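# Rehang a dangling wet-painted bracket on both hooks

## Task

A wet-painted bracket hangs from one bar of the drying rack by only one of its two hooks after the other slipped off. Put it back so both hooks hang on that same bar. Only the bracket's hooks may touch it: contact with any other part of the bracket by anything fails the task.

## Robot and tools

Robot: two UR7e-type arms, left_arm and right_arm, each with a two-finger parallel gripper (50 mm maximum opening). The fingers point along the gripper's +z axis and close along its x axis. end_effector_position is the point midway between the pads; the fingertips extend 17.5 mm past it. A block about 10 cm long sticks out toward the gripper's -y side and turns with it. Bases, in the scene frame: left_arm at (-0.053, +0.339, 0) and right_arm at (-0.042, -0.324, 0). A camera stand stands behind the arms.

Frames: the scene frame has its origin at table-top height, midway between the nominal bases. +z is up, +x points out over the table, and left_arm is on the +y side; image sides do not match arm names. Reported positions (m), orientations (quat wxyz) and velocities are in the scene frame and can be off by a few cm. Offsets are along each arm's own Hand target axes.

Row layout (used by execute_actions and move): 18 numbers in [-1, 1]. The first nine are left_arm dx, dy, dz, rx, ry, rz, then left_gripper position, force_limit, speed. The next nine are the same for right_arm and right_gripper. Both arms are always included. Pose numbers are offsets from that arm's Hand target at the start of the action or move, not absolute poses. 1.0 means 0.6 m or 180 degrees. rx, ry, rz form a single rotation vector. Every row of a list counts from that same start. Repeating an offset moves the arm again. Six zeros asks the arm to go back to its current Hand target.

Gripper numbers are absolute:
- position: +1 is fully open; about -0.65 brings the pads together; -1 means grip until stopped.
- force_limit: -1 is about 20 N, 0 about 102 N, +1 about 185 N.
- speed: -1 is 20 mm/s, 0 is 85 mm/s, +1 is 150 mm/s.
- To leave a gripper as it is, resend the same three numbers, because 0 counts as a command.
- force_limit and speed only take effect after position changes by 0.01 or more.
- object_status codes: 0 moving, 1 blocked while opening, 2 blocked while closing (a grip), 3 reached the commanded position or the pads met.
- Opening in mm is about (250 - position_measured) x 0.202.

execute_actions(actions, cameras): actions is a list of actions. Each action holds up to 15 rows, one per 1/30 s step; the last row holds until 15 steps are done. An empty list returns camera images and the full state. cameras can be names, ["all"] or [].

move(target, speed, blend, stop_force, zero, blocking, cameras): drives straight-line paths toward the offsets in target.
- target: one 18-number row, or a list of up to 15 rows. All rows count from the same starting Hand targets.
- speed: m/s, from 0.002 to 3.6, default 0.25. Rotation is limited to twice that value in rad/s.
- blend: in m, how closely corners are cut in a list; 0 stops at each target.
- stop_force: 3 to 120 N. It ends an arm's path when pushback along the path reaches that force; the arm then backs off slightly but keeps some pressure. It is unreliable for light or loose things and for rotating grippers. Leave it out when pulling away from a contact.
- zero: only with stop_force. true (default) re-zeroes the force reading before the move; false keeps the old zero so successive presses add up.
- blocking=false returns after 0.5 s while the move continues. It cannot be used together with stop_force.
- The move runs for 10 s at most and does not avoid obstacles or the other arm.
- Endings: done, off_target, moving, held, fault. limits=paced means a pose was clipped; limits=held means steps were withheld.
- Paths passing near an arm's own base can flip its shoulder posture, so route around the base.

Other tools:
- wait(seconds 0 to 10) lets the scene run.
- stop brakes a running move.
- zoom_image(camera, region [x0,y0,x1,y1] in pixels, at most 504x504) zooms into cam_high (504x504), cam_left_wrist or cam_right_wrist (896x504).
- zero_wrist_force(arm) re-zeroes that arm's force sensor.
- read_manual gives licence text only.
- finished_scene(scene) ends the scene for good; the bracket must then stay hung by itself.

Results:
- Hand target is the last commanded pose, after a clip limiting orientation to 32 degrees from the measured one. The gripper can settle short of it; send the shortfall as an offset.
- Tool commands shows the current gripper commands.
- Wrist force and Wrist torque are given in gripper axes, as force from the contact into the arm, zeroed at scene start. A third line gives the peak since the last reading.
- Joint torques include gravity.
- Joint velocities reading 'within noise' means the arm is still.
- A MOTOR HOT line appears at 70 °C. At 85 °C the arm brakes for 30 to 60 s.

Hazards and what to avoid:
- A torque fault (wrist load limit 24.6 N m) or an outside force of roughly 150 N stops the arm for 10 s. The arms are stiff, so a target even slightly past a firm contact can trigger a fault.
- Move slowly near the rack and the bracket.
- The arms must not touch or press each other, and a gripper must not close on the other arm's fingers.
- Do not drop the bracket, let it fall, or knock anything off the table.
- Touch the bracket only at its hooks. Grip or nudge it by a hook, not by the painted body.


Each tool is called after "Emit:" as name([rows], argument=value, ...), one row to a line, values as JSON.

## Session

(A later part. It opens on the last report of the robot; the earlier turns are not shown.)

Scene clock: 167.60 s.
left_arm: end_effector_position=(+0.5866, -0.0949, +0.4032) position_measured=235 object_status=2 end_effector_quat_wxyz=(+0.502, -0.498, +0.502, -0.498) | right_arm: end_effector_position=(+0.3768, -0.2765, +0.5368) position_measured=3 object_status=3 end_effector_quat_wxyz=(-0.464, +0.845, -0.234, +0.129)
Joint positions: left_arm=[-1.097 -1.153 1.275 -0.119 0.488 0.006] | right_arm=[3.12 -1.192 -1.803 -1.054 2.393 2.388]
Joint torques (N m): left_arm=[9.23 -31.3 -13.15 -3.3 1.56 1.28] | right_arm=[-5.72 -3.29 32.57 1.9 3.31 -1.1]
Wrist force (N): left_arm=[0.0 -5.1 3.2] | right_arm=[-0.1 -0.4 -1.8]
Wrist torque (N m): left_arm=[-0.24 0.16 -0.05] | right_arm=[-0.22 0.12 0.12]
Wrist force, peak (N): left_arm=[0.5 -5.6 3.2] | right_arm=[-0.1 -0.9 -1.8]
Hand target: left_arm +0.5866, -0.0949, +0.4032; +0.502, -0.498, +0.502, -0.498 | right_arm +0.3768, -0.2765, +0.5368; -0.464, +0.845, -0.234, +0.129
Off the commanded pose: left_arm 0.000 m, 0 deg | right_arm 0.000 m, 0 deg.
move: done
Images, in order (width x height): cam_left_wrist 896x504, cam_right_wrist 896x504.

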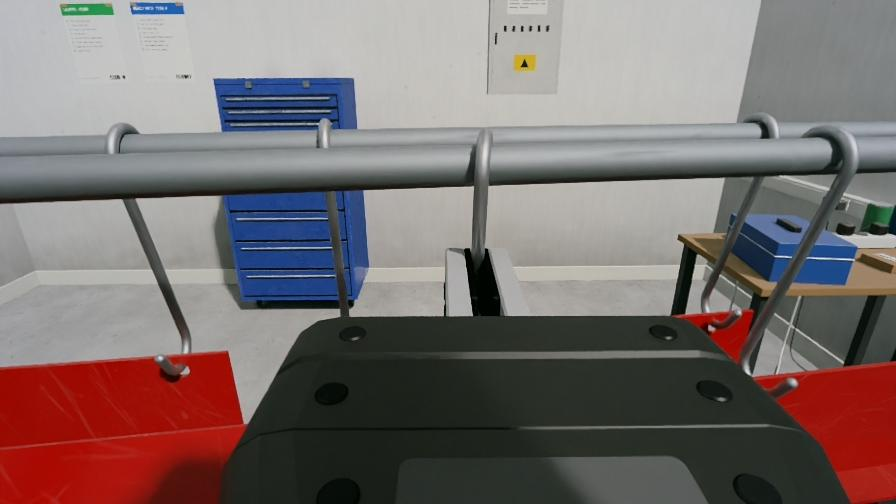

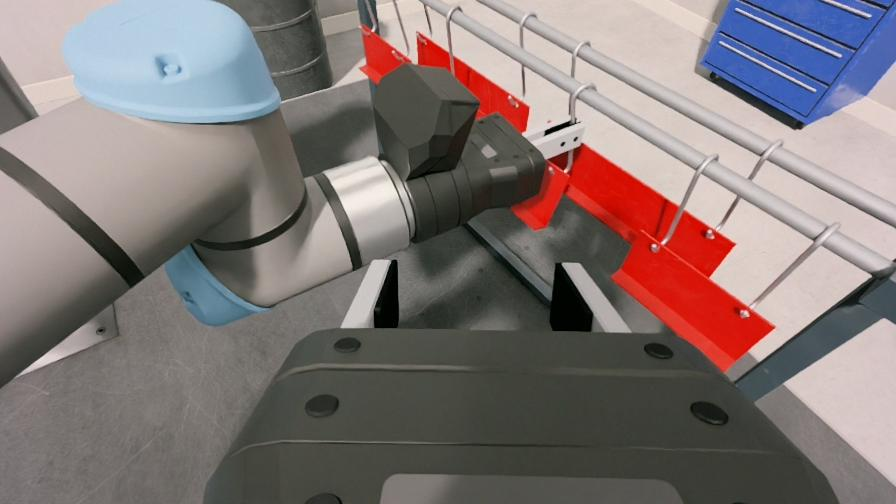

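Seated. Open slowly, retreat.

Emit:
move(target=[0,0,0,0,0,0,1,1,-1,0,0,0,0,0,0,1,1,1])

Emit:
move(target=[0,0,-0.2,0,0,0,1,1,-1,0,0,0,0,0,0,1,1,1], speed=0.12, cameras=["all"])

Emit:
zoom_image(camera="cam_right_wrist", region=[400, 20, 640, 240])

Scene clock: 172.10 s.
left_arm: end_effector_position=(+0.5866, -0.0949, +0.4032) position_measured=3 object_status=3 end_effector_quat_wxyz=(+0.502, -0.498, +0.502, -0.498) | right_arm: end_effector_position=(+0.3768, -0.2765, +0.5368) position_measured=3 object_status=3 end_effector_quat_wxyz=(-0.464, +0.845, -0.234, +0.129)
Joint positions: left_arm=[-1.097 -1.153 1.275 -0.119 0.488 0.006] | right_arm=[3.12 -1.192 -1.803 -1.054 2.393 2.388]
Joint torques (N m): left_arm=[-8.66 -52.43 -39.25 -2.2 0.58 1.04] | right_arm=[-7.03 -2.55 34.72 1.97 3.5 -1.13]
Wrist force (N): left_arm=[0.0 0.1 -0.2] | right_arm=[-0.3 -0.3 -1.6]
Wrist torque (N m): left_arm=[-0.04 0.13 -0.04] | right_arm=[-0.20 0.16 0.11]
Wrist force, peak (N): left_arm=[0.4 -5.8 3.3] | right_arm=[0.1 -0.4 -1.9]
Hand target: left_arm +0.5866, -0.0949, +0.4032; +0.502, -0.498, +0.502, -0.498 | right_arm +0.3768, -0.2765, +0.5368; -0.464, +0.845, -0.234, +0.129
Off the commanded pose: left_arm 0.000 m, 0 deg | right_arm 0.000 m, 0 deg.
move: done

Scene clock: 173.60 s.
left_arm: end_effector_position=(+0.4667, -0.0949, +0.4033) position_measured=3 object_status=3 end_effector_quat_wxyz=(+0.502, -0.498, +0.502, -0.498) end_effector_velocity=(-0.001, +0.000, -0.001) end_effector_angular_velocity=(+0.002, +0.000, +0.000) | right_arm: end_effector_position=(+0.3768, -0.2765, +0.5368) position_measured=3 object_status=3 end_effector_quat_wxyz=(-0.464, +0.845, -0.234, +0.129)
Joint positions: left_arm=[-1.31 -1.326 1.509 -0.178 0.275 0.003] | right_arm=[3.12 -1.192 -1.803 -1.054 2.393 2.388]
Joint velocities: left_arm=[-0.002 -0.001 0.005 -0.003 -0.002 0.002] | right_arm=[within noise]
Joint torques (N m): left_arm=[-17.22 -45.53 -15.39 -3.57 -1.96 1.53] | right_arm=[-6.85 -0.99 33.72 1.7 3.4 -1.05]
Wrist force (N): left_arm=[-0.1 0.1 -0.3] | right_arm=[-0.1 -0.5 -1.5]
Wrist torque (N m): left_arm=[-0.02 0.15 -0.09] | right_arm=[-0.22 0.13 0.12]
Wrist force, peak (N): left_arm=[0.1 0.4 -1.6] | right_arm=[0.1 -0.5 -2.0]
Hand target: left_arm +0.4666, -0.0949, +0.4033; +0.502, -0.498, +0.502, -0.498 | right_arm +0.3768, -0.2765, +0.5368; -0.464, +0.845, -0.234, +0.129
Off the commanded pose: left_arm 0.000 m, 0 deg | right_arm 0.000 m, 0 deg.
move: done

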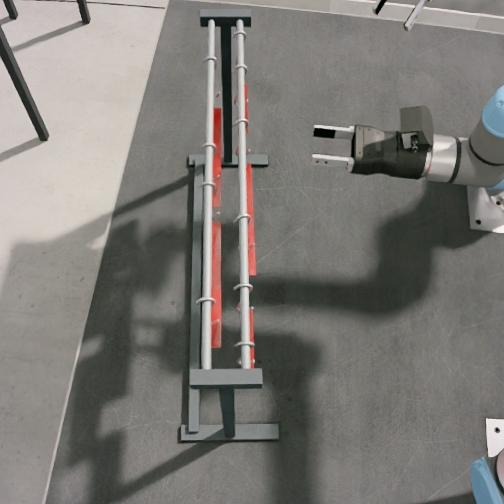

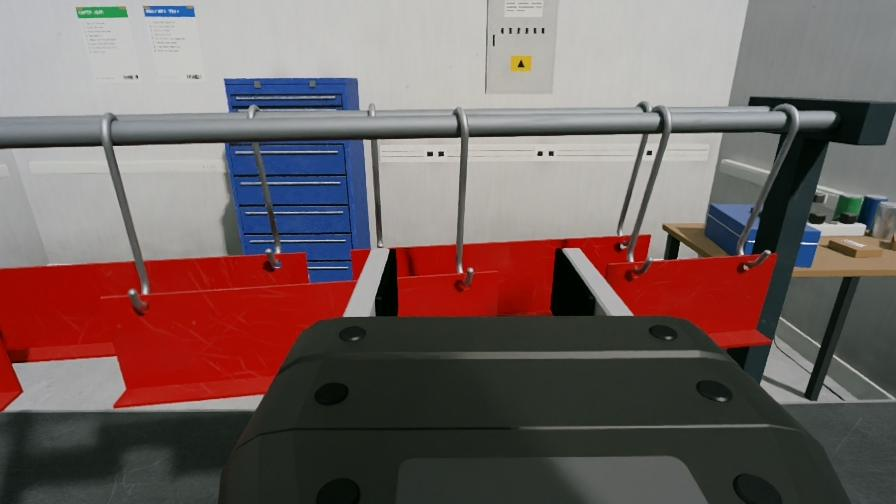

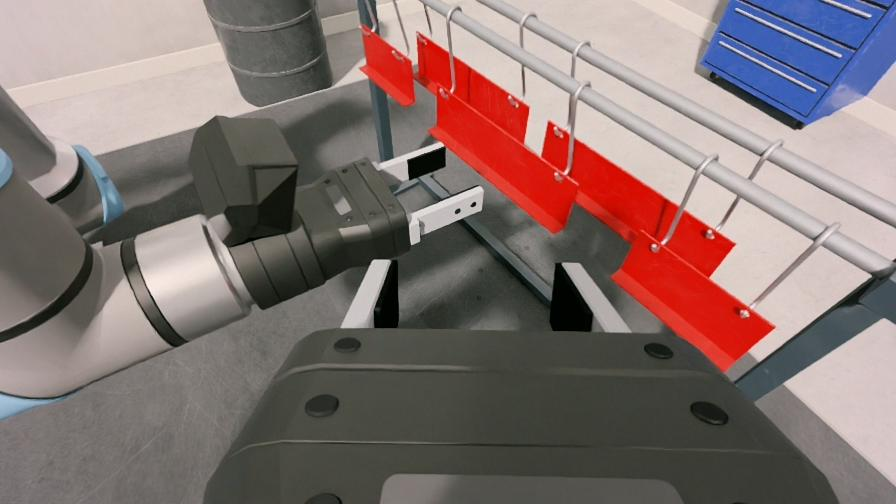

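Scaled by 2.100 from the camera's 896x504 image, which has a finer 1280x720 frame.

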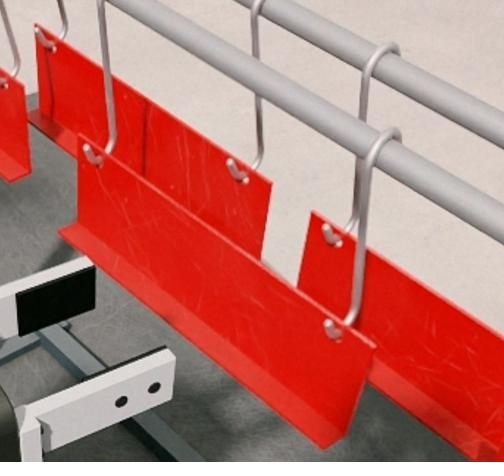

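Emit:
finished_scene(scene=2)

The scene is finished: the task was done.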